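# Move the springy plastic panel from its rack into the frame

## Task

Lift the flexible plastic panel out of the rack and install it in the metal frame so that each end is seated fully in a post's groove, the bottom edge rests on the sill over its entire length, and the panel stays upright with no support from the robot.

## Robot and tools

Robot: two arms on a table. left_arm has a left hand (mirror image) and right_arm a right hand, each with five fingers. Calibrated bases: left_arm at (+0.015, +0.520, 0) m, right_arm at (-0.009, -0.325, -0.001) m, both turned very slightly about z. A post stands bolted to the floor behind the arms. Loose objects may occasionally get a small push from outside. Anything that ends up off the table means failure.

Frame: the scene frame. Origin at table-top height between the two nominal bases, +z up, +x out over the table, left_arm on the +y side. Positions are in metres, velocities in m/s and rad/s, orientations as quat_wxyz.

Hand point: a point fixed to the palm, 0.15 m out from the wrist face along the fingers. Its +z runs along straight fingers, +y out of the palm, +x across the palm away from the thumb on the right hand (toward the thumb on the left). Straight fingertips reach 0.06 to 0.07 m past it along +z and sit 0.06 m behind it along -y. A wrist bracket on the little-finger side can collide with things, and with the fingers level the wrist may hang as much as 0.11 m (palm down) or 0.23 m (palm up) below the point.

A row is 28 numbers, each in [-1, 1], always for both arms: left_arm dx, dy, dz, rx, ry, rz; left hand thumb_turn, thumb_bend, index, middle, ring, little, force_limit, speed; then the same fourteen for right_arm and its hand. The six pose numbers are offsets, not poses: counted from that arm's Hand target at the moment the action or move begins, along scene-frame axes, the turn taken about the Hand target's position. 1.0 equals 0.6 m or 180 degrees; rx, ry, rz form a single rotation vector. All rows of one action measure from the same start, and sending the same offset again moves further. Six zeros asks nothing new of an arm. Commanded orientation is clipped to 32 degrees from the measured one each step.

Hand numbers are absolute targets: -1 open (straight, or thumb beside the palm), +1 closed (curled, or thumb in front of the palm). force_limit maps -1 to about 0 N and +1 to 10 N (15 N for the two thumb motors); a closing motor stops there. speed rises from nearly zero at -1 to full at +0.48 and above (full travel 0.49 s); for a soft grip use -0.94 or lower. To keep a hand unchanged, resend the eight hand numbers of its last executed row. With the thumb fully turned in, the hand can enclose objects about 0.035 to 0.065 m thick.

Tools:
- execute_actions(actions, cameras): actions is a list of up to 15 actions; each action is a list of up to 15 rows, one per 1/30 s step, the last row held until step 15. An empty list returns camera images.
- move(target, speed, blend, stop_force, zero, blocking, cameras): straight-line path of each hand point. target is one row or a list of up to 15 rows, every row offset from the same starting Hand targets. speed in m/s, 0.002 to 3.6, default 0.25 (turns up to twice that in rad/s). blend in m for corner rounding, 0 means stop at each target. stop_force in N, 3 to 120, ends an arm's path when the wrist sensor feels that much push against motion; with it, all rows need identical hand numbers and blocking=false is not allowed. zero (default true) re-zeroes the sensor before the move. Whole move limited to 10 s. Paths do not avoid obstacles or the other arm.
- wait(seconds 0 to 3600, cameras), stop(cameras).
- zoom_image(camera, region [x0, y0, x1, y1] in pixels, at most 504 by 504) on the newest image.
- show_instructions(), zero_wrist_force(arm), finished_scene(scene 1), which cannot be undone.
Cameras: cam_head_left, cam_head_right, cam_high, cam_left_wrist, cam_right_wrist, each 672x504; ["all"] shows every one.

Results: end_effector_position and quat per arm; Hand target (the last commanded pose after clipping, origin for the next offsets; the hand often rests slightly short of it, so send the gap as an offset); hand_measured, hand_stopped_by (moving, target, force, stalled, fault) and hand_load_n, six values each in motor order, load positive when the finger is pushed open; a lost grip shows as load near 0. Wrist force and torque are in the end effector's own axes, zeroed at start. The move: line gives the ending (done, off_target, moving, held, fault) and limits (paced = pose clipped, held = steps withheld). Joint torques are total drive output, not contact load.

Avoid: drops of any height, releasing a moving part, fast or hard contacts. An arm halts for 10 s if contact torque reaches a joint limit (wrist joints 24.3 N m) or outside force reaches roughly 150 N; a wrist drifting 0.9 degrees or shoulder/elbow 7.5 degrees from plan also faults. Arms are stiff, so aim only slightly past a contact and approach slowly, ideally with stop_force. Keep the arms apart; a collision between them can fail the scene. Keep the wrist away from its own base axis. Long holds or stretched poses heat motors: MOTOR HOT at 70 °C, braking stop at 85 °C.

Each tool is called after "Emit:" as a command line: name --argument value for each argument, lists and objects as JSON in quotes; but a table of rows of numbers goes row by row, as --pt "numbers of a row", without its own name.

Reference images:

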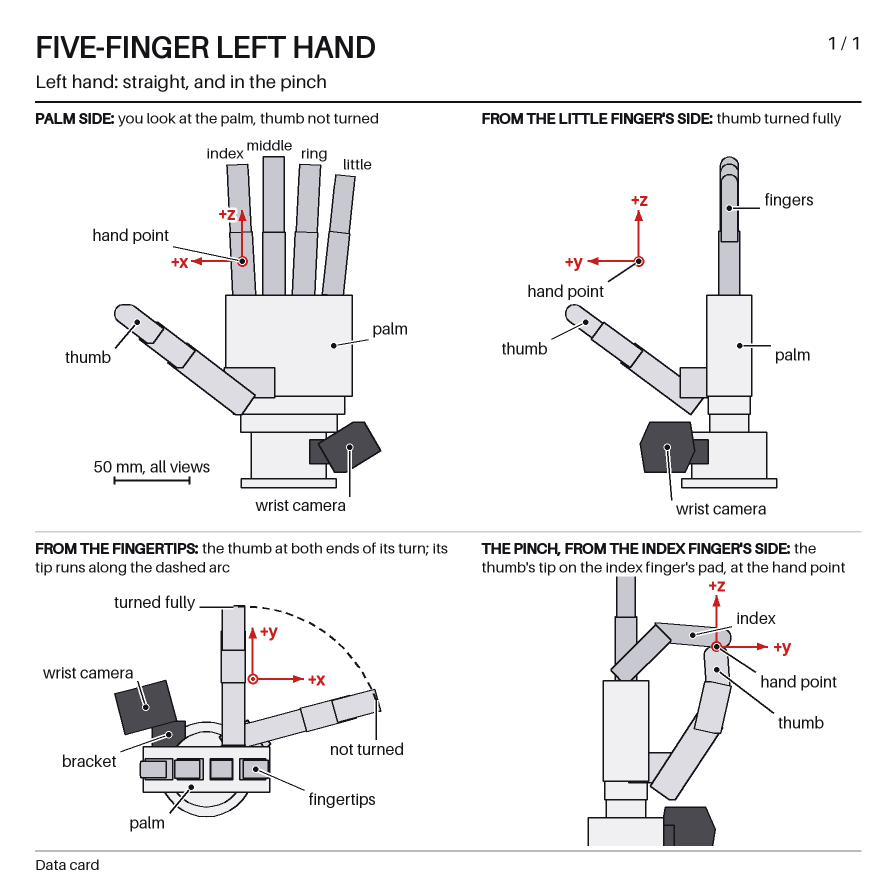

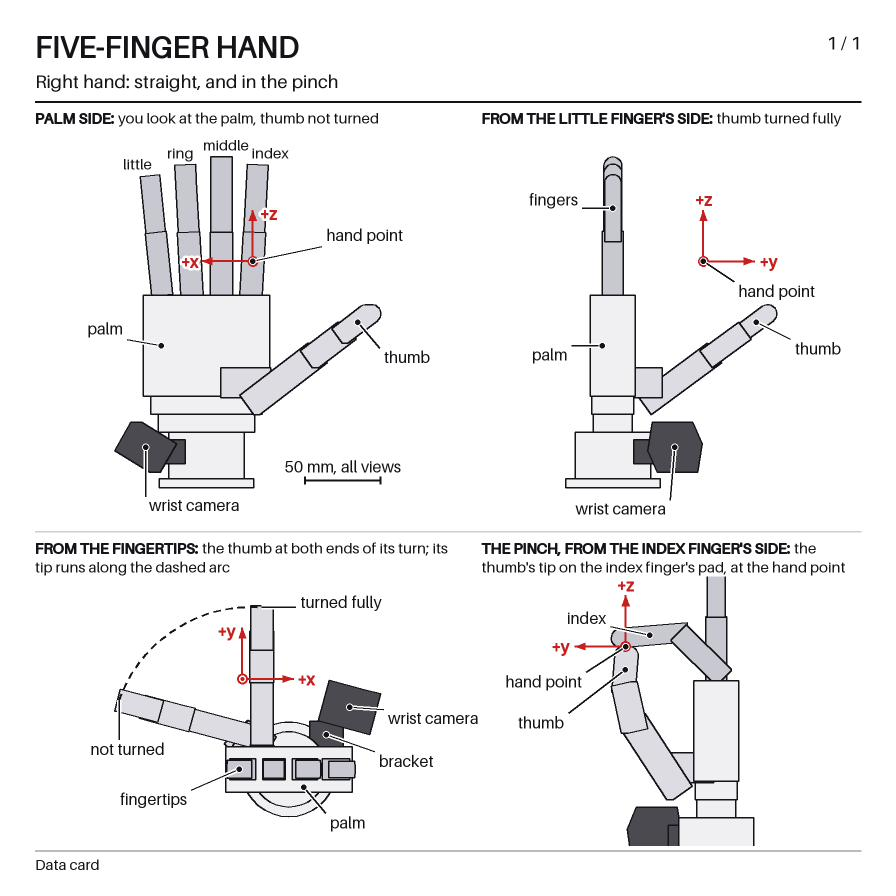

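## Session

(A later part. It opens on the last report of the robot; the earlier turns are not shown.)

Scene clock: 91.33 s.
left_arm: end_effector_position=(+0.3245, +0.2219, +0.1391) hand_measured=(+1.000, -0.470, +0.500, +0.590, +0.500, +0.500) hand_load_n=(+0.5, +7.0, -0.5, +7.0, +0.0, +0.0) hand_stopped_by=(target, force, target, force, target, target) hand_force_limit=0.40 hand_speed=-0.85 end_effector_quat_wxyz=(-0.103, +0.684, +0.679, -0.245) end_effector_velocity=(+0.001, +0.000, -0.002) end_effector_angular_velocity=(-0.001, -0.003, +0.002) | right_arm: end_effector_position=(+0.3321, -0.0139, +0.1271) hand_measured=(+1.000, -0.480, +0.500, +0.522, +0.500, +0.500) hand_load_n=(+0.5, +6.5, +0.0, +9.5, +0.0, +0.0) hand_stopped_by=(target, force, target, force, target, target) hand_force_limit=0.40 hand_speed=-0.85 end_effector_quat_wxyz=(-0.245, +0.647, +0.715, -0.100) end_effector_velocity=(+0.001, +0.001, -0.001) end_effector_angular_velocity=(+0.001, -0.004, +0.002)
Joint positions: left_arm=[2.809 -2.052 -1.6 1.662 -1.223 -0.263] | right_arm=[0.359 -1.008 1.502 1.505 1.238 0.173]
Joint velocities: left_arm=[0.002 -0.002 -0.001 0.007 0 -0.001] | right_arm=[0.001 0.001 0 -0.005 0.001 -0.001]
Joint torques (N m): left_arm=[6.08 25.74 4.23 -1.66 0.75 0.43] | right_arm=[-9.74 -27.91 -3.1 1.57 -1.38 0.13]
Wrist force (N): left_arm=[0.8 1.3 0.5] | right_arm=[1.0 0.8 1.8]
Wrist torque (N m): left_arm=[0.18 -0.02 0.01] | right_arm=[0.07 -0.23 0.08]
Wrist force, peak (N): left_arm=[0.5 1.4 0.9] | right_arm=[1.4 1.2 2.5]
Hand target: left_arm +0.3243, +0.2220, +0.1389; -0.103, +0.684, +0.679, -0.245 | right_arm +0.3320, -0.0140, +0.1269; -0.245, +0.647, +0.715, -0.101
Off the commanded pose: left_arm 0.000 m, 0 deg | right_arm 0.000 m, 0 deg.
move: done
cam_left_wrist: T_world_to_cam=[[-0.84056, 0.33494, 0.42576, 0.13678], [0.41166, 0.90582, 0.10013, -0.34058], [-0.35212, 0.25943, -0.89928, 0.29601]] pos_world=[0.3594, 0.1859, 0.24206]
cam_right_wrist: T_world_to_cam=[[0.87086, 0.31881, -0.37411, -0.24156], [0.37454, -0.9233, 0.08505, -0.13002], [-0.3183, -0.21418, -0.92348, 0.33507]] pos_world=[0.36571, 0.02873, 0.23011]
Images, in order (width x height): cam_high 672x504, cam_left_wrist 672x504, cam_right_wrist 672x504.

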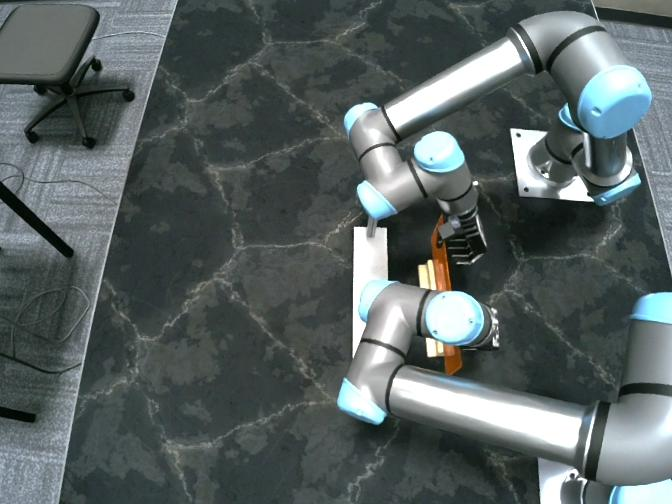

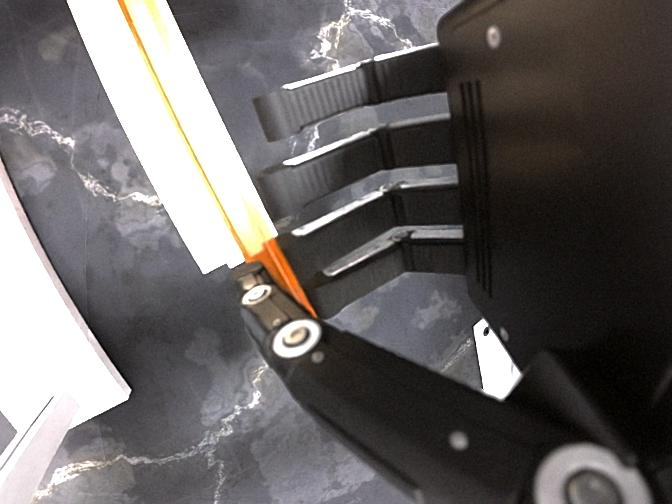

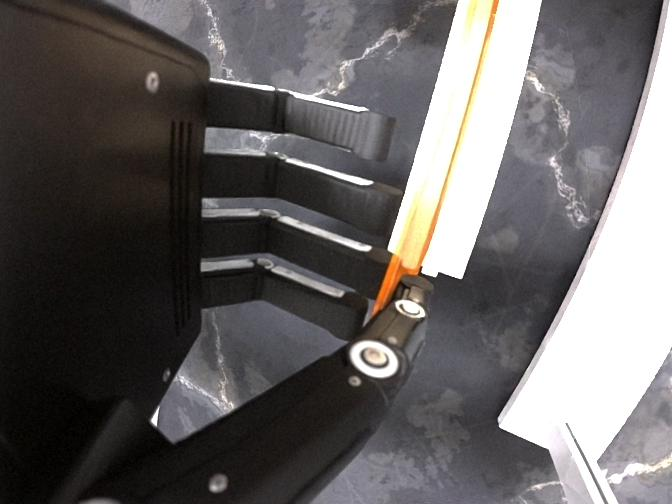

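Emit:
zoom_image --camera "cam_high" --region '[330, 190, 520, 390]'

Scaled by 2.520 from the camera's image (finer frame: 960x720).

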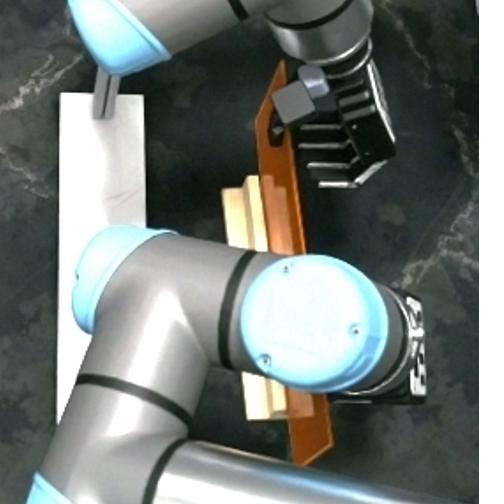

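Emit:
move --target '[0,0,0.1,0,0,0,1,0.2,0.5,0.85,0.5,0.5,0.4,-0.85, 0,0,0.1,0,0,0,1,0.2,0.5,0.85,0.5,0.5,0.4,-0.85]' --cameras '["cam_left_wrist","cam_right_wrist","cam_high","cam_head_right"]' --speed 0.05

Emit:
zoom_image --camera "cam_high" --region '[330, 190, 520, 390]'

Scene clock: 93.67 s.
left_arm: end_effector_position=(+0.3244, +0.2219, +0.1991) hand_measured=(+1.000, -0.470, +0.500, +0.590, +0.500, +0.500) hand_load_n=(+0.5, +7.5, +0.0, +7.5, +0.0, +0.0) hand_stopped_by=(target, force, target, force, target, target) hand_force_limit=0.40 hand_speed=-0.85 end_effector_quat_wxyz=(-0.103, +0.684, +0.679, -0.245) end_effector_velocity=(+0.000, +0.000, -0.002) end_effector_angular_velocity=(-0.001, +0.000, +0.001) | right_arm: end_effector_position=(+0.3321, -0.0140, +0.1871) hand_measured=(+1.000, -0.480, +0.500, +0.522, +0.500, +0.500) hand_load_n=(+0.5, +6.5, +0.0, +9.5, +0.0, +0.0) hand_stopped_by=(target, force, target, force, target, target) hand_force_limit=0.40 hand_speed=-0.85 end_effector_quat_wxyz=(-0.245, +0.647, +0.715, -0.100)
Joint positions: left_arm=[2.809 -1.991 -1.522 1.524 -1.223 -0.263] | right_arm=[0.359 -1.067 1.429 1.638 1.238 0.173]
Joint velocities: left_arm=[0 -0.002 -0.004 0.005 0.001 0] | right_arm=[within noise]
Joint torques (N m): left_arm=[4.91 24.05 3.83 -1.79 0.35 -1.42] | right_arm=[-9.23 -28.14 -1.55 1.12 -1.78 1.27]
Wrist force (N): left_arm=[1.2 1.1 0.6] | right_arm=[0.7 1.1 1.6]
Wrist torque (N m): left_arm=[0.14 -0.09 0.05] | right_arm=[0.14 -0.20 0.10]
Wrist force, peak (N): left_arm=[0.4 1.3 1.0] | right_arm=[1.7 1.2 2.3]
Hand target: left_arm +0.3243, +0.2220, +0.1989; -0.103, +0.684, +0.679, -0.245 | right_arm +0.3320, -0.0140, +0.1869; -0.245, +0.647, +0.715, -0.101
Off the commanded pose: left_arm 0.000 m, 0 deg | right_arm 0.000 m, 0 deg.
move: done
cam_left_wrist: T_world_to_cam=[[-0.84057, 0.33495, 0.42573, 0.11124], [0.41163, 0.90584, 0.10005, -0.34656], [-0.35213, 0.25934, -0.8993, 0.34999]] pos_world=[0.3594, 0.1859, 0.30206]
cam_right_wrist: T_world_to_cam=[[0.87086, 0.31881, -0.37411, -0.21908], [0.37454, -0.9233, 0.08505, -0.13521], [-0.3183, -0.21418, -0.92348, 0.39045]] pos_world=[0.36571, 0.02863, 0.29012]
Images, in order (width x height): cam_head_right 672x504, cam_high 672x504, cam_left_wrist 672x504, cam_right_wrist 672x504.

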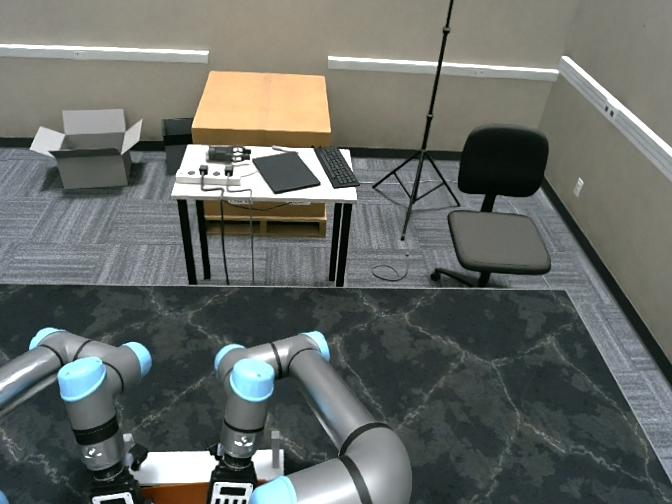

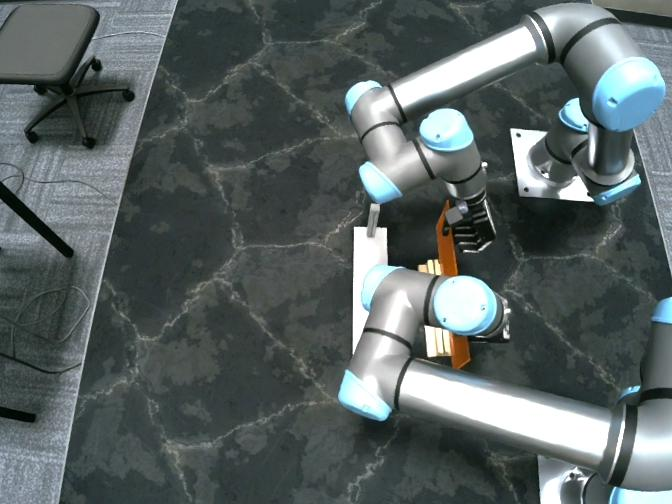

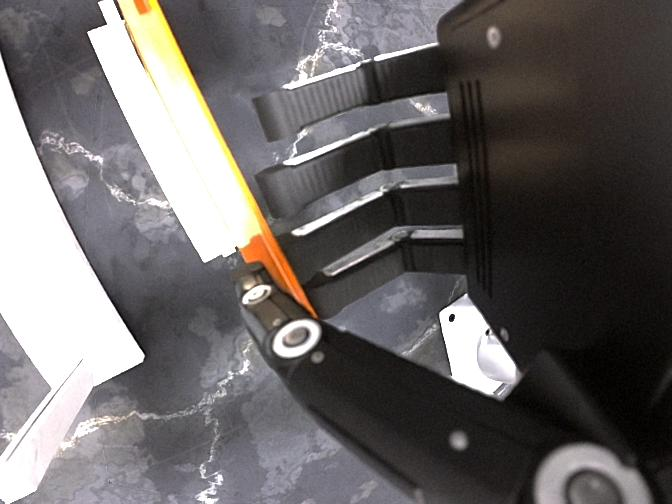

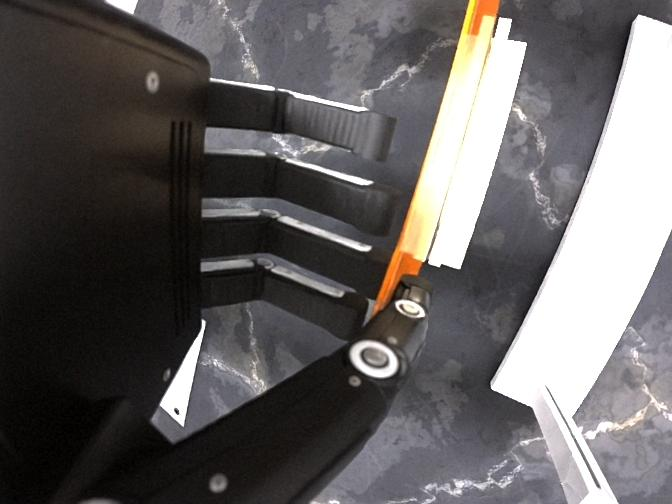

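Scaled by 2.520 from the camera's image (finer frame: 960x720).

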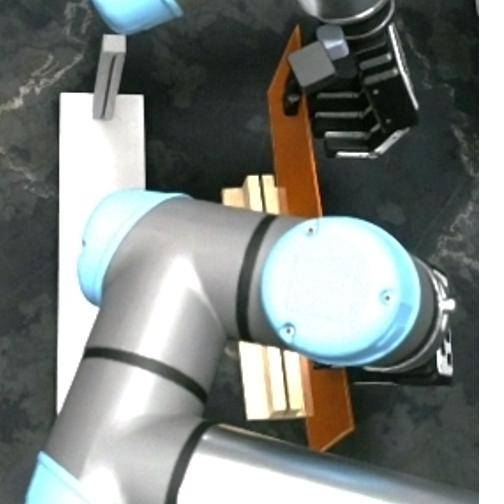

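Emit:
move --target '[0,0,0.02,0,0,0.0444,1,0.2,0.5,0.85,0.5,0.5,0.4,-0.85, 0,0,0.02,0,0,-0.0444,1,0.2,0.5,0.85,0.5,0.5,0.4,-0.85]' --cameras '["cam_left_wrist","cam_right_wrist","cam_high"]' --speed 0.05

Emit:
zoom_image --camera "cam_high" --region '[330, 190, 520, 390]'

Scene clock: 96.53 s.
left_arm: end_effector_position=(+0.3244, +0.2220, +0.2110) hand_measured=(+1.000, -0.470, +0.500, +0.590, +0.500, +0.500) hand_load_n=(-2.0, +9.0, +0.0, +5.0, +0.0, +0.0) hand_stopped_by=(target, force, target, force, target, target) hand_force_limit=0.40 hand_speed=-0.85 end_effector_quat_wxyz=(-0.086, +0.635, +0.726, -0.252) end_effector_velocity=(+0.001, +0.001, -0.001) end_effector_angular_velocity=(+0.000, -0.001, -0.003) | right_arm: end_effector_position=(+0.3320, -0.0140, +0.1989) hand_measured=(+1.000, -0.482, +0.500, +0.522, +0.500, +0.500) hand_load_n=(-3.5, +9.0, +0.0, +7.0, +0.0, +0.0) hand_stopped_by=(target, force, target, force, target, target) hand_force_limit=0.40 hand_speed=-0.85 end_effector_quat_wxyz=(-0.252, +0.695, +0.668, -0.083)
Joint positions: left_arm=[2.826 -1.963 -1.521 1.538 -1.175 -0.385] | right_arm=[0.344 -1.095 1.429 1.623 1.188 0.295]
Joint velocities: left_arm=[0.002 -0.002 0 0.001 -0.002 0.005] | right_arm=[within noise]
Joint torques (N m): left_arm=[3.54 23.97 28.63 -4.07 -2.68 1] | right_arm=[-8.69 -29.57 -5.29 3.25 3.8 -0.3]
Wrist force (N): left_arm=[-11.3 0.1 2.7] | right_arm=[10.3 -0.8 4.5]
Wrist torque (N m): left_arm=[0.00 0.82 0.04] | right_arm=[-0.07 -0.54 -0.13]
Wrist force, peak (N): left_arm=[-12.1 0.1 2.6] | right_arm=[10.7 -0.9 4.8]
Hand target: left_arm +0.3243, +0.2220, +0.2109; -0.086, +0.635, +0.725, -0.252 | right_arm +0.3320, -0.0140, +0.1989; -0.252, +0.695, +0.668, -0.083
Off the commanded pose: left_arm 0.000 m, 0 deg | right_arm 0.000 m, 0 deg.
move: done
cam_left_wrist: T_world_to_cam=[[-0.87896, 0.2146, 0.42589, 0.14522], [0.28145, 0.95435, 0.09997, -0.31633], [-0.385, 0.20773, -0.89924, 0.38276]] pos_world=[0.36403, 0.19122, 0.31396]
cam_right_wrist: T_world_to_cam=[[0.90668, 0.19438, -0.37436, -0.22812], [0.24224, -0.9665, 0.08486, -0.09277], [-0.34532, -0.16762, -0.92339, 0.41103]] pos_world=[0.37125, 0.02358, 0.30201]
Images, in order (width x height): cam_high 672x504, cam_left_wrist 672x504, cam_right_wrist 672x504.

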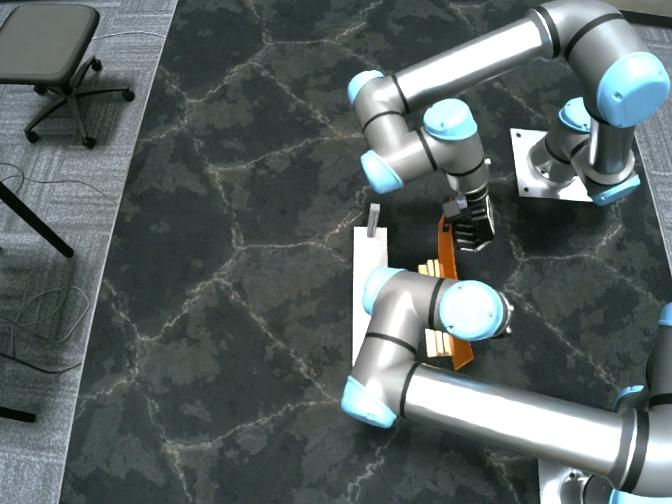

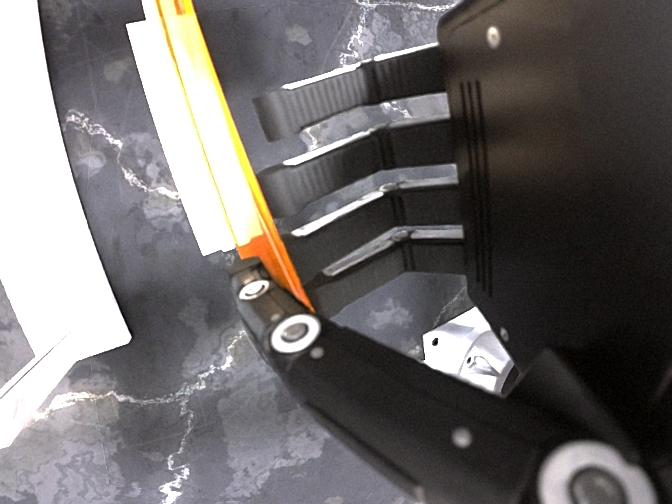

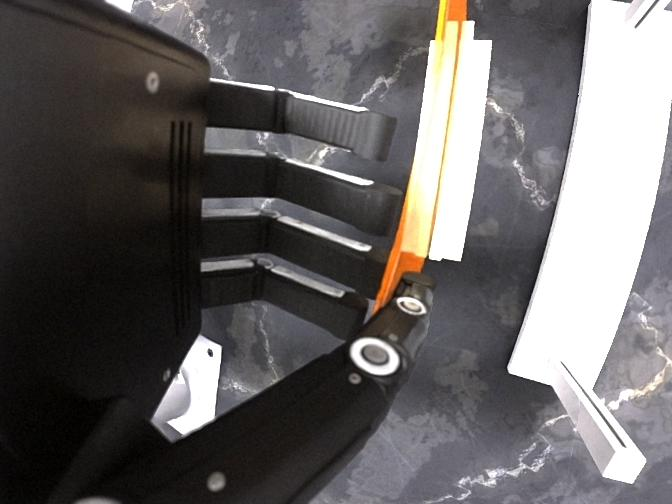

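Scaled by 2.520 from the camera's image (finer frame: 960x720).

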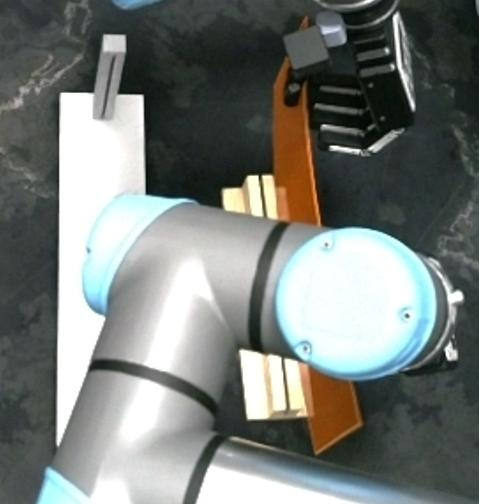

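Emit:
move --target '[0,-0.004,0,0,0,0,1,0.2,0.5,0.85,0.5,0.5,0.4,-0.85, 0,0.004,0,0,0,0,1,0.2,0.5,0.85,0.5,0.5,0.4,-0.85]' --cameras '[]' --speed 0.02

Emit:
move --target '[0,-0.004,0,0,0,0,1,0.2,0.5,0.85,0.5,0.5,0.4,-0.85, 0,0.004,0,0,0,0,1,0.2,0.5,0.85,0.5,0.5,0.4,-0.85]' --cameras '["cam_left_wrist","cam_right_wrist","cam_high"]' --speed 0.02

Emit:
zoom_image --camera "cam_high" --region '[400, 180, 500, 390]'

Scene clock: 97.57 s.
left_arm: end_effector_position=(+0.3244, +0.2195, +0.2110) hand_measured=(+1.000, -0.470, +0.500, +0.590, +0.500, +0.500) hand_load_n=(+0.0, +8.5, +0.0, +5.0, +0.0, +0.0) hand_stopped_by=(target, force, target, force, target, target) hand_force_limit=0.40 hand_speed=-0.85 end_effector_quat_wxyz=(-0.086, +0.635, +0.725, -0.252) | right_arm: end_effector_position=(+0.3320, -0.0115, +0.1988) hand_measured=(+1.000, -0.482, +0.500, +0.522, +0.500, +0.500) hand_load_n=(+0.0, +8.5, +0.0, +6.5, +0.0, +0.0) hand_stopped_by=(target, force, target, force, target, target) hand_force_limit=0.40 hand_speed=-0.85 end_effector_quat_wxyz=(-0.252, +0.695, +0.668, -0.083)
Joint positions: left_arm=[2.82 -1.966 -1.515 1.538 -1.173 -0.39] | right_arm=[0.349 -1.091 1.424 1.623 1.187 0.3]
Joint torques (N m): left_arm=[6.95 38.78 5.39 -2.81 2.91 1.96] | right_arm=[-10.05 -45.33 -3.73 2.63 -3.55 -1.55]
Wrist force (N): left_arm=[5.4 1.3 0.0] | right_arm=[-3.6 0.8 0.7]
Wrist torque (N m): left_arm=[0.16 -0.26 0.05] | right_arm=[0.12 0.11 0.00]
Wrist force, peak (N): left_arm=[-11.6 0.2 3.1] | right_arm=[10.7 -0.9 4.5]
Hand target: left_arm +0.3243, +0.2196, +0.2109; -0.086, +0.635, +0.725, -0.252 | right_arm +0.3320, -0.0116, +0.1989; -0.252, +0.695, +0.668, -0.083
Off the commanded pose: left_arm 0.000 m, 0 deg | right_arm 0.000 m, 0 deg.
move: done

Scene clock: 98.07 s.
left_arm: end_effector_position=(+0.3244, +0.2171, +0.2110) hand_measured=(+1.000, -0.470, +0.500, +0.592, +0.500, +0.500) hand_load_n=(+3.5, +7.5, +0.0, +3.5, +0.0, +0.0) hand_stopped_by=(target, force, target, force, target, target) hand_force_limit=0.40 hand_speed=-0.85 end_effector_quat_wxyz=(-0.086, +0.635, +0.725, -0.252) | right_arm: end_effector_position=(+0.3320, -0.0091, +0.1989) hand_measured=(+1.000, -0.482, +0.500, +0.522, +0.500, +0.500) hand_load_n=(+4.5, +7.5, +0.0, +4.5, +0.0, +0.0) hand_stopped_by=(target, force, target, force, target, target) hand_force_limit=0.40 hand_speed=-0.85 end_effector_quat_wxyz=(-0.252, +0.695, +0.668, -0.083)
Joint positions: left_arm=[2.815 -1.969 -1.51 1.538 -1.171 -0.395] | right_arm=[0.354 -1.088 1.418 1.624 1.185 0.304]
Joint torques (N m): left_arm=[6.69 38.22 9.27 -1.44 1.93 2.23] | right_arm=[-6.05 -40.62 -4.69 3.42 -2.4 -2.15]
Wrist force (N): left_arm=[10.4 1.5 -1.7] | right_arm=[-8.3 2.1 -0.1]
Wrist torque (N m): left_arm=[0.25 -0.60 0.04] | right_arm=[0.23 0.29 0.12]
Wrist force, peak (N): left_arm=[10.6 1.2 -1.7] | right_arm=[-8.3 2.1 -0.1]
Hand target: left_arm +0.3243, +0.2172, +0.2109; -0.086, +0.635, +0.725, -0.252 | right_arm +0.3320, -0.0092, +0.1989; -0.252, +0.695, +0.668, -0.083
Off the commanded pose: left_arm 0.000 m, 0 deg | right_arm 0.000 m, 0 deg.
move: done
cam_left_wrist: T_world_to_cam=[[-0.87879, 0.21488, 0.42608, 0.14614], [0.2818, 0.95425, 0.09998, -0.31176], [-0.3851, 0.20793, -0.89914, 0.38366]] pos_world=[0.36403, 0.18632, 0.31386]
cam_right_wrist: T_world_to_cam=[[0.90657, 0.19469, -0.37448, -0.22904], [0.24265, -0.96638, 0.085, -0.08822], [-0.34534, -0.16793, -0.92333, 0.41175]] pos_world=[0.37125, 0.02848, 0.30191]
Images, in order (width x height): cam_high 672x504, cam_left_wrist 672x504, cam_right_wrist 672x504.

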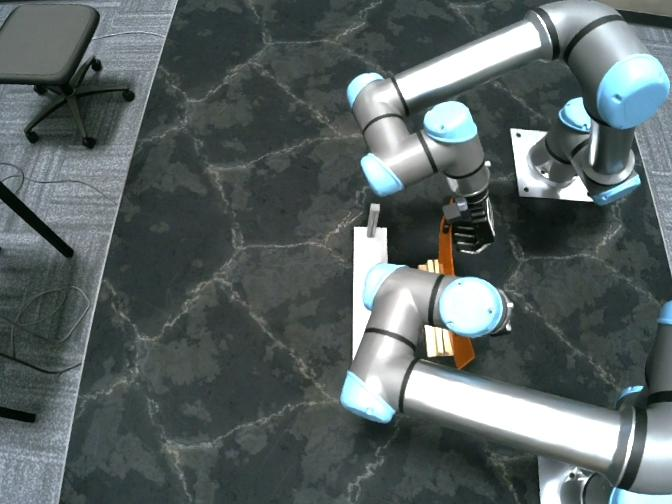

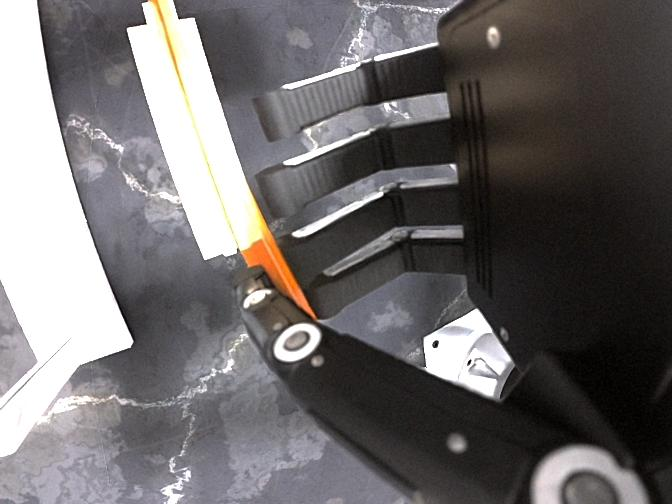

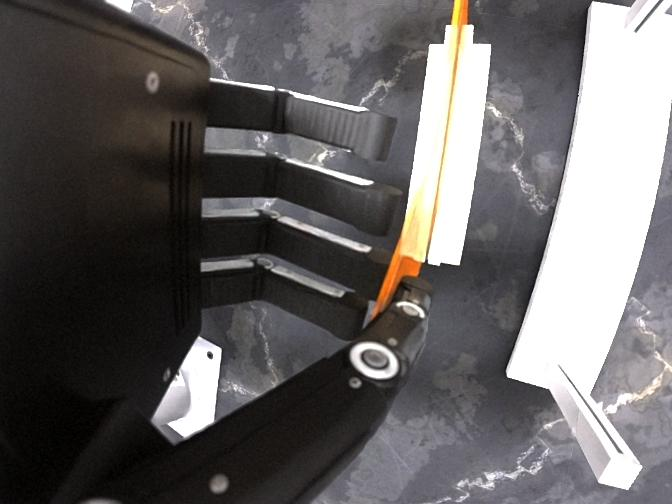

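Scaled by 2.400 from the camera's image (finer frame: 960x720).

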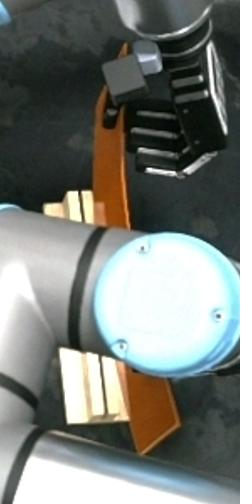

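Emit:
move --target '[0.2217,-0.0275,0,0,0,-0.0167,1,0.2,0.5,0.85,0.5,0.5,0.4,-0.85, 0.2017,-0.0275,0,0,0,-0.0167,1,0.2,0.5,0.85,0.5,0.5,0.4,-0.85]' --cameras '["all"]' --speed 0.05

Emit:
zoom_image --camera "cam_high" --region '[300, 160, 500, 390]'

Emit:
zoom_image --camera "cam_head_right" --region '[60, 330, 340, 504]'

Scene clock: 104.63 s.
left_arm: end_effector_position=(+0.4575, +0.2008, +0.2110) hand_measured=(+1.000, -0.470, +0.500, +0.592, +0.500, +0.500) hand_load_n=(+3.5, +7.5, +0.0, +3.0, +0.0, +0.0) hand_stopped_by=(target, force, target, force, target, target) hand_force_limit=0.40 hand_speed=-0.85 end_effector_quat_wxyz=(-0.092, +0.654, +0.709, -0.249) | right_arm: end_effector_position=(+0.4531, -0.0258, +0.1988) hand_measured=(+1.000, -0.482, +0.500, +0.522, +0.500, +0.500) hand_load_n=(+4.5, +7.5, +0.5, +4.5, +0.0, +0.0) hand_stopped_by=(target, force, target, force, target, target) hand_force_limit=0.40 hand_speed=-0.85 end_effector_quat_wxyz=(-0.254, +0.712, +0.650, -0.077)
Joint positions: left_arm=[2.861 -2.275 -1.035 1.332 -1.209 -0.298] | right_arm=[0.252 -0.858 1.049 1.782 1.204 0.255]
Joint torques (N m): left_arm=[-9.41 50.48 5.96 -1.09 2.7 -1.48] | right_arm=[17.53 -55.55 -5.15 0.81 -1.24 -0.25]
Wrist force (N): left_arm=[10.1 1.4 -1.6] | right_arm=[-8.1 1.9 -0.5]
Wrist torque (N m): left_arm=[0.23 -0.56 -0.06] | right_arm=[0.20 0.25 0.25]
Wrist force, peak (N): left_arm=[11.3 1.7 -1.6] | right_arm=[-8.8 2.4 -0.1]
Hand target: left_arm +0.4574, +0.2007, +0.2109; -0.092, +0.654, +0.709, -0.249 | right_arm +0.4530, -0.0257, +0.1989; -0.254, +0.712, +0.650, -0.077
Off the commanded pose: left_arm 0.000 m, 0 deg | right_arm 0.000 m, 0 deg.
move: done
cam_left_wrist: T_world_to_cam=[[-0.86635, 0.26064, 0.42603, 0.25179], [0.33148, 0.93813, 0.10015, -0.35321], [-0.37357, 0.22798, -0.89915, 0.42903]] pos_world=[0.4955, 0.16791, 0.31386]
cam_right_wrist: T_world_to_cam=[[0.91554, 0.14662, -0.37455, -0.34087], [0.19139, -0.97782, 0.08506, -0.1109], [-0.35377, -0.14956, -0.9233, 0.45506]] pos_world=[0.49429, 0.00959, 0.30191]

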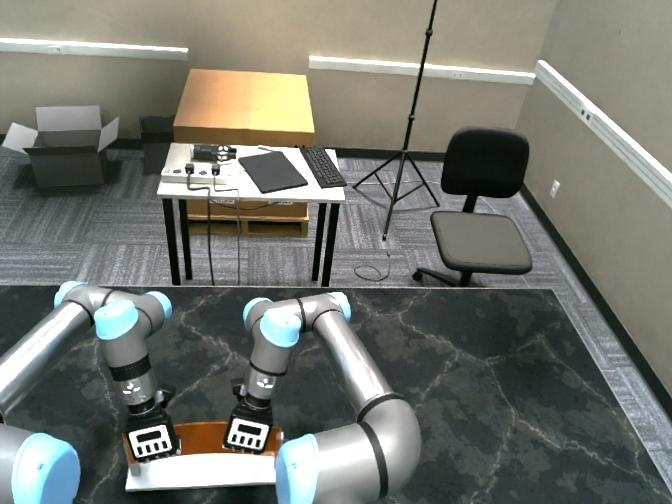

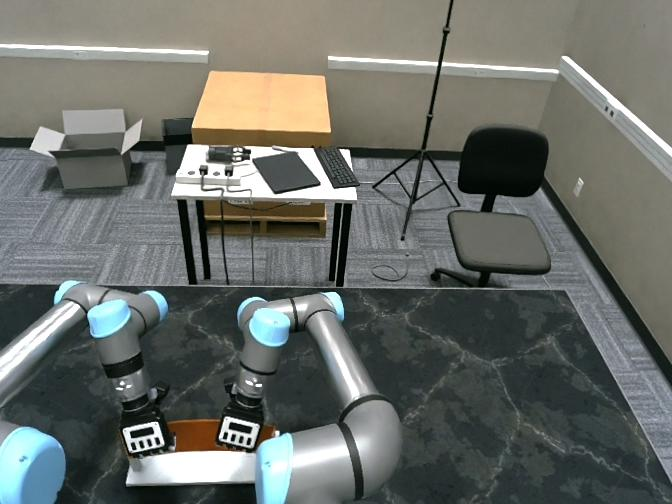

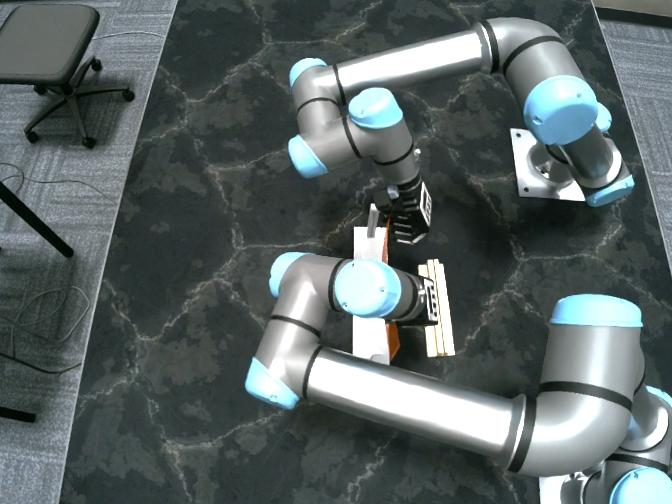

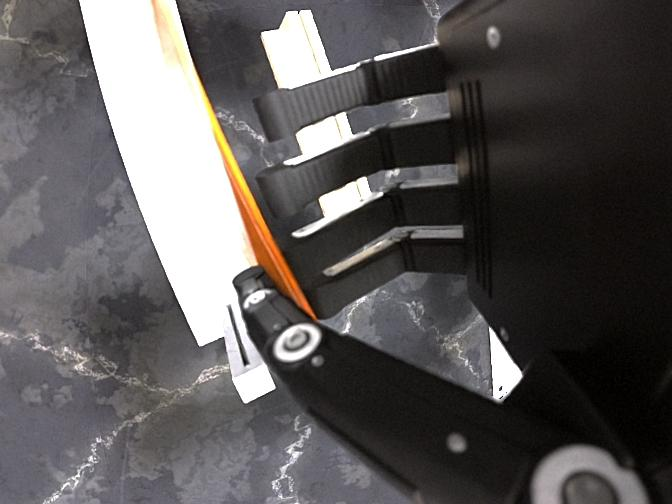

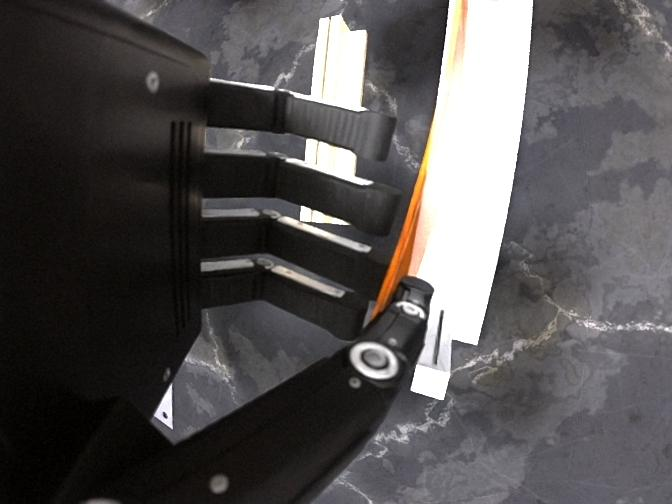

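Scaled by 2.191 from the camera's image (finer frame: 960x720).

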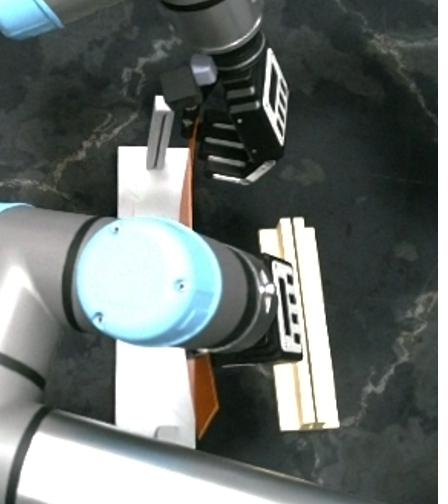

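Scaled by 1.800 from the camera's image (finer frame: 960x720).

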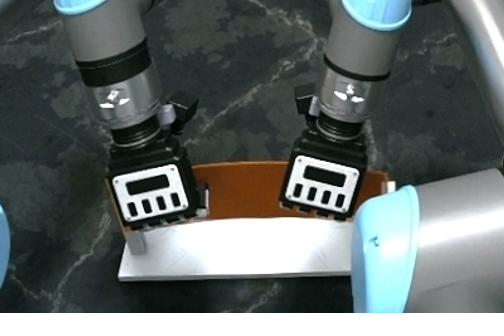

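Emit:
move --target '[0,0,-0.1417,0,0,0,1,0.2,0.5,0.85,0.5,0.5,0.4,-0.85, 0,0,-0.1417,0,0,0,1,0.2,0.5,0.85,0.5,0.5,0.4,-0.85]' --cameras '["all"]' --speed 0.05

Emit:
zoom_image --camera "cam_high" --region '[330, 180, 450, 390]'

Emit:
zoom_image --camera "cam_head_right" --region '[60, 330, 340, 504]'

Scene clock: 107.40 s.
left_arm: end_effector_position=(+0.4573, +0.2007, +0.1257) hand_measured=(+1.000, -0.470, +0.500, +0.592, +0.500, +0.500) hand_load_n=(+3.5, +7.5, +0.0, +3.0, +0.0, +0.0) hand_stopped_by=(target, force, target, force, target, target) hand_force_limit=0.40 hand_speed=-0.85 end_effector_quat_wxyz=(-0.093, +0.654, +0.709, -0.249) end_effector_velocity=(+0.000, +0.000, +0.002) end_effector_angular_velocity=(+0.000, +0.002, -0.001) | right_arm: end_effector_position=(+0.4529, -0.0257, +0.1137) hand_measured=(+1.000, -0.482, +0.500, +0.522, +0.500, +0.500) hand_load_n=(+4.5, +7.5, +0.0, +4.5, +0.0, +0.0) hand_stopped_by=(target, force, target, force, target, target) hand_force_limit=0.40 hand_speed=-0.85 end_effector_quat_wxyz=(-0.254, +0.712, +0.650, -0.077)
Joint positions: left_arm=[2.861 -2.332 -1.16 1.514 -1.209 -0.298] | right_arm=[0.252 -0.797 1.166 1.603 1.204 0.256]
Joint velocities: left_arm=[0 0.001 0.003 -0.005 0 0.001] | right_arm=[within noise]
Joint torques (N m): left_arm=[-13.12 50.7 33 -3.89 1.38 -0.3] | right_arm=[14.48 -55.13 -26.53 3.6 -4.51 -0.04]
Wrist force (N): left_arm=[10.2 1.4 -1.9] | right_arm=[-8.3 2.2 -0.1]
Wrist torque (N m): left_arm=[0.26 -0.58 -0.01] | right_arm=[0.22 0.23 0.26]
Wrist force, peak (N): left_arm=[10.7 1.5 -1.9] | right_arm=[-8.9 2.2 -0.5]
Hand target: left_arm +0.4574, +0.2007, +0.1259; -0.092, +0.654, +0.709, -0.249 | right_arm +0.4530, -0.0257, +0.1139; -0.254, +0.712, +0.650, -0.077
Off the commanded pose: left_arm 0.000 m, 0 deg | right_arm 0.000 m, 0 deg.
move: done
cam_left_wrist: T_world_to_cam=[[-0.86615, 0.26051, 0.42652, 0.28775], [0.33146, 0.93814, 0.1001, -0.34449], [-0.37406, 0.22808, -0.89892, 0.35255]] pos_world=[0.4953, 0.16781, 0.22866]
cam_right_wrist: T_world_to_cam=[[0.91534, 0.14671, -0.375, -0.37253], [0.19159, -0.97778, 0.08512, -0.10355], [-0.35418, -0.14976, -0.92311, 0.37655]] pos_world=[0.49419, 0.0098, 0.21671]

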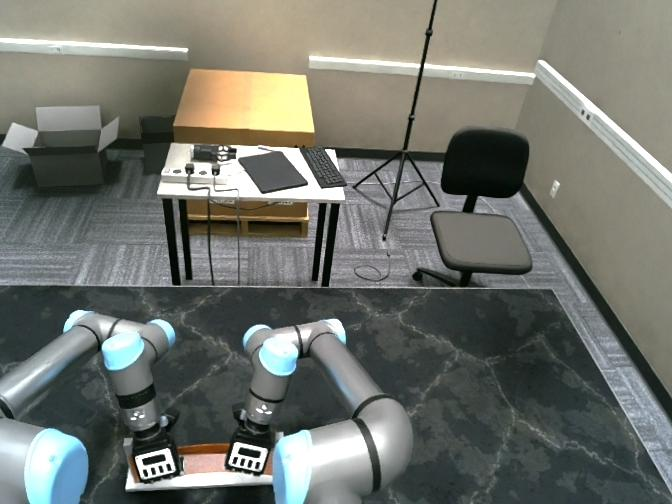

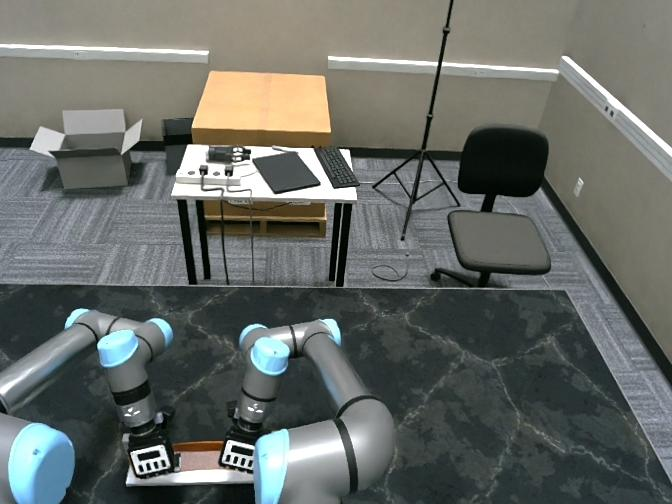

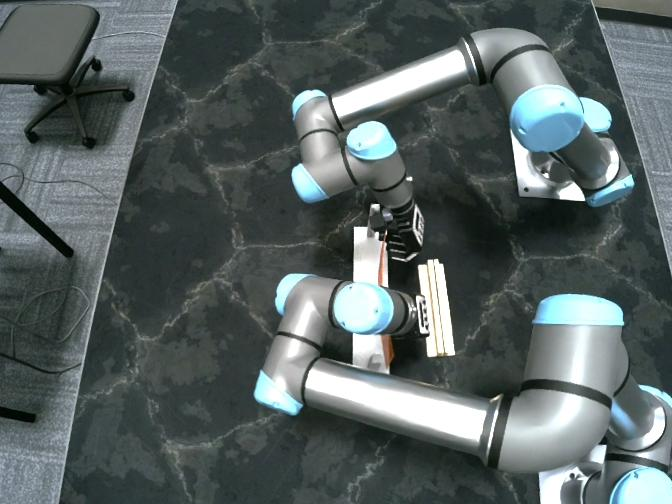

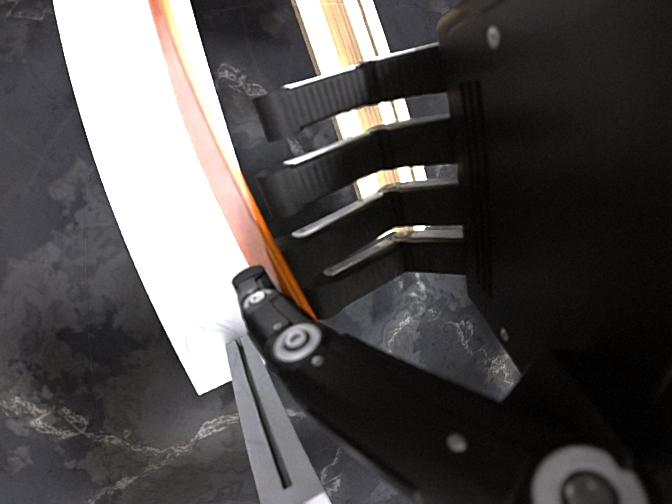

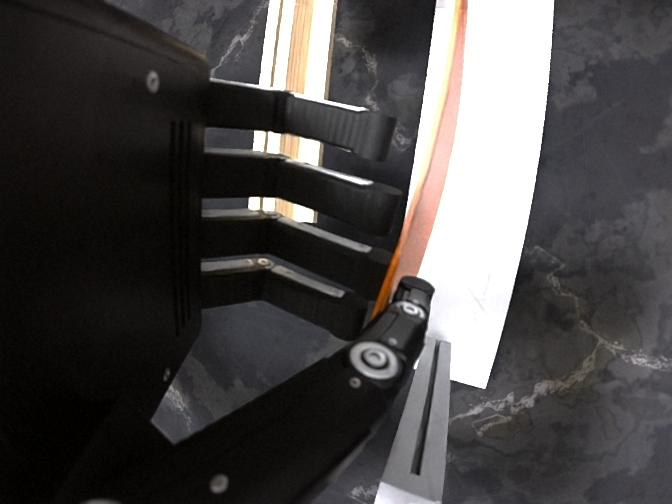

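Scaled by 2.400 from the camera's image (finer frame: 960x720).

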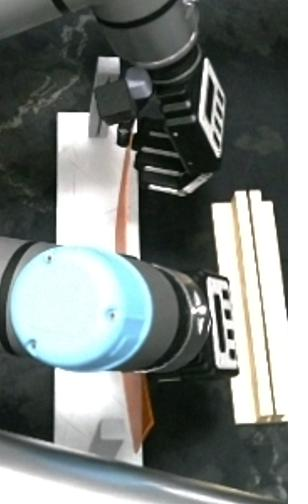

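Scaled by 1.800 from the camera's image (finer frame: 960x720).

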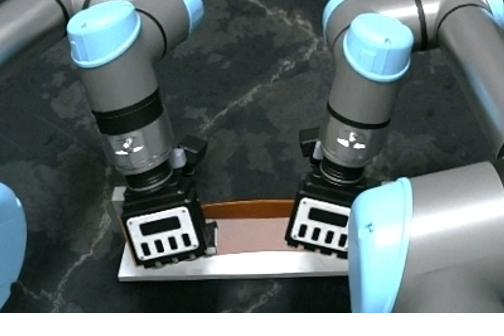

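Emit:
move --target '[0,-0.0067,0,0,0,0,1,0.2,0.5,0.85,0.5,0.5,0.4,-0.85, 0,0.0067,0,0,0,0,1,0.2,0.5,0.85,0.5,0.5,0.4,-0.85]' --cameras '["cam_high","cam_left_wrist","cam_right_wrist"]' --speed 0.01

Emit:
zoom_image --camera "cam_high" --region '[330, 180, 450, 390]'

Scene clock: 110.87 s.
left_arm: end_effector_position=(+0.4574, +0.1966, +0.1259) hand_measured=(+1.000, -0.470, +0.500, +0.592, +0.500, +0.500) hand_load_n=(+5.5, +7.5, +0.0, +2.5, +0.0, +0.0) hand_stopped_by=(target, force, target, force, target, target) hand_force_limit=0.40 hand_speed=-0.85 end_effector_quat_wxyz=(-0.092, +0.654, +0.709, -0.249) | right_arm: end_effector_position=(+0.4530, -0.0216, +0.1139) hand_measured=(+1.000, -0.482, +0.500, +0.522, +0.500, +0.500) hand_load_n=(+7.0, +7.5, +0.0, +1.0, +0.0, +0.0) hand_stopped_by=(target, force, target, force, target, target) hand_force_limit=0.40 hand_speed=-0.85 end_effector_quat_wxyz=(-0.254, +0.712, +0.650, -0.077)
Joint positions: left_arm=[2.854 -2.337 -1.149 1.511 -1.206 -0.305] | right_arm=[0.259 -0.792 1.157 1.605 1.201 0.262]
Joint torques (N m): left_arm=[-7.29 42.91 23.79 -3.64 3.91 -0.25] | right_arm=[10.18 -40.24 -18.1 3.52 -4.4 0.04]
Wrist force (N): left_arm=[13.2 1.7 -1.6] | right_arm=[-10.9 2.6 -0.7]
Wrist torque (N m): left_arm=[0.27 -0.73 0.04] | right_arm=[0.26 0.44 0.12]
Wrist force, peak (N): left_arm=[13.3 1.6 -1.7] | right_arm=[-10.9 2.6 -0.7]
Hand target: left_arm +0.4574, +0.1967, +0.1259; -0.092, +0.654, +0.709, -0.249 | right_arm +0.4530, -0.0217, +0.1139; -0.254, +0.712, +0.650, -0.077
Off the commanded pose: left_arm 0.000 m, 0 deg | right_arm 0.000 m, 0 deg.
move: done
cam_left_wrist: T_world_to_cam=[[-0.86633, 0.26063, 0.42609, 0.28899], [0.33143, 0.93816, 0.10003, -0.34068], [-0.37367, 0.22788, -0.89914, 0.35358]] pos_world=[0.4954, 0.16371, 0.22886]
cam_right_wrist: T_world_to_cam=[[0.91554, 0.14681, -0.37448, -0.37326], [0.19157, -0.97779, 0.08501, -0.09952], [-0.35368, -0.14957, -0.92333, 0.37715]] pos_world=[0.49419, 0.0139, 0.21691]

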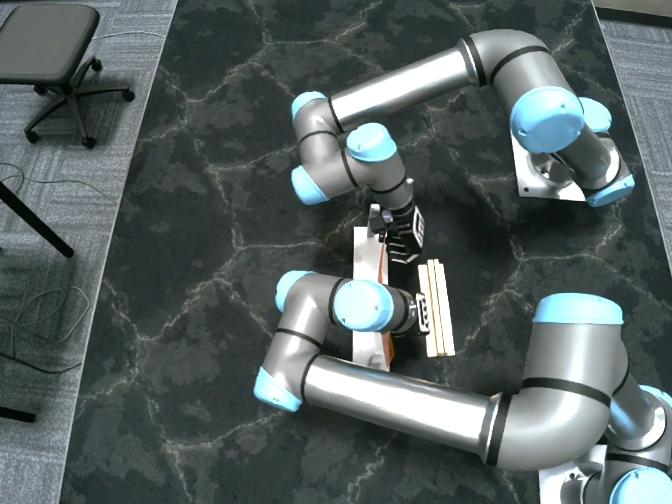

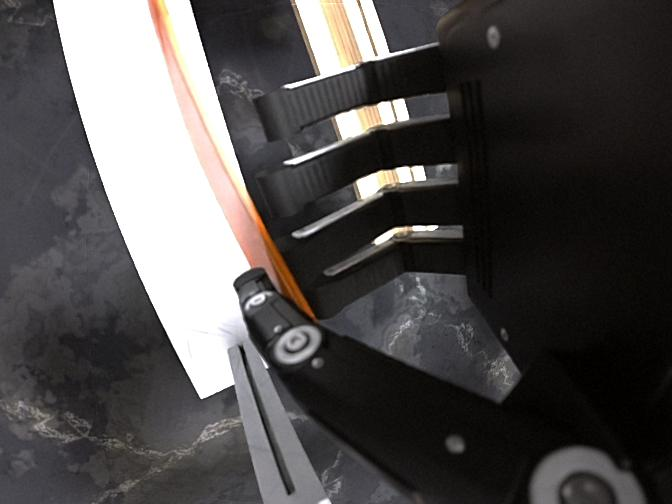

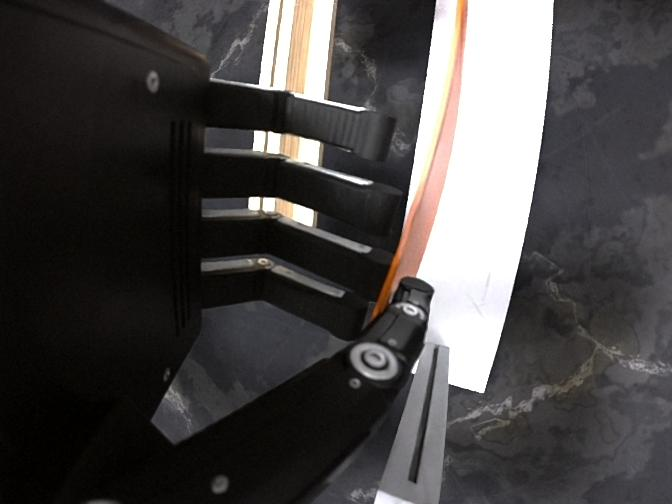

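Scaled by 2.400 from the camera's image (finer frame: 960x720).

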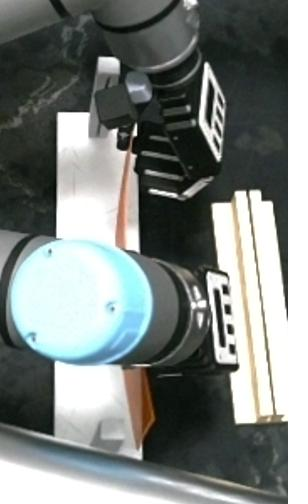

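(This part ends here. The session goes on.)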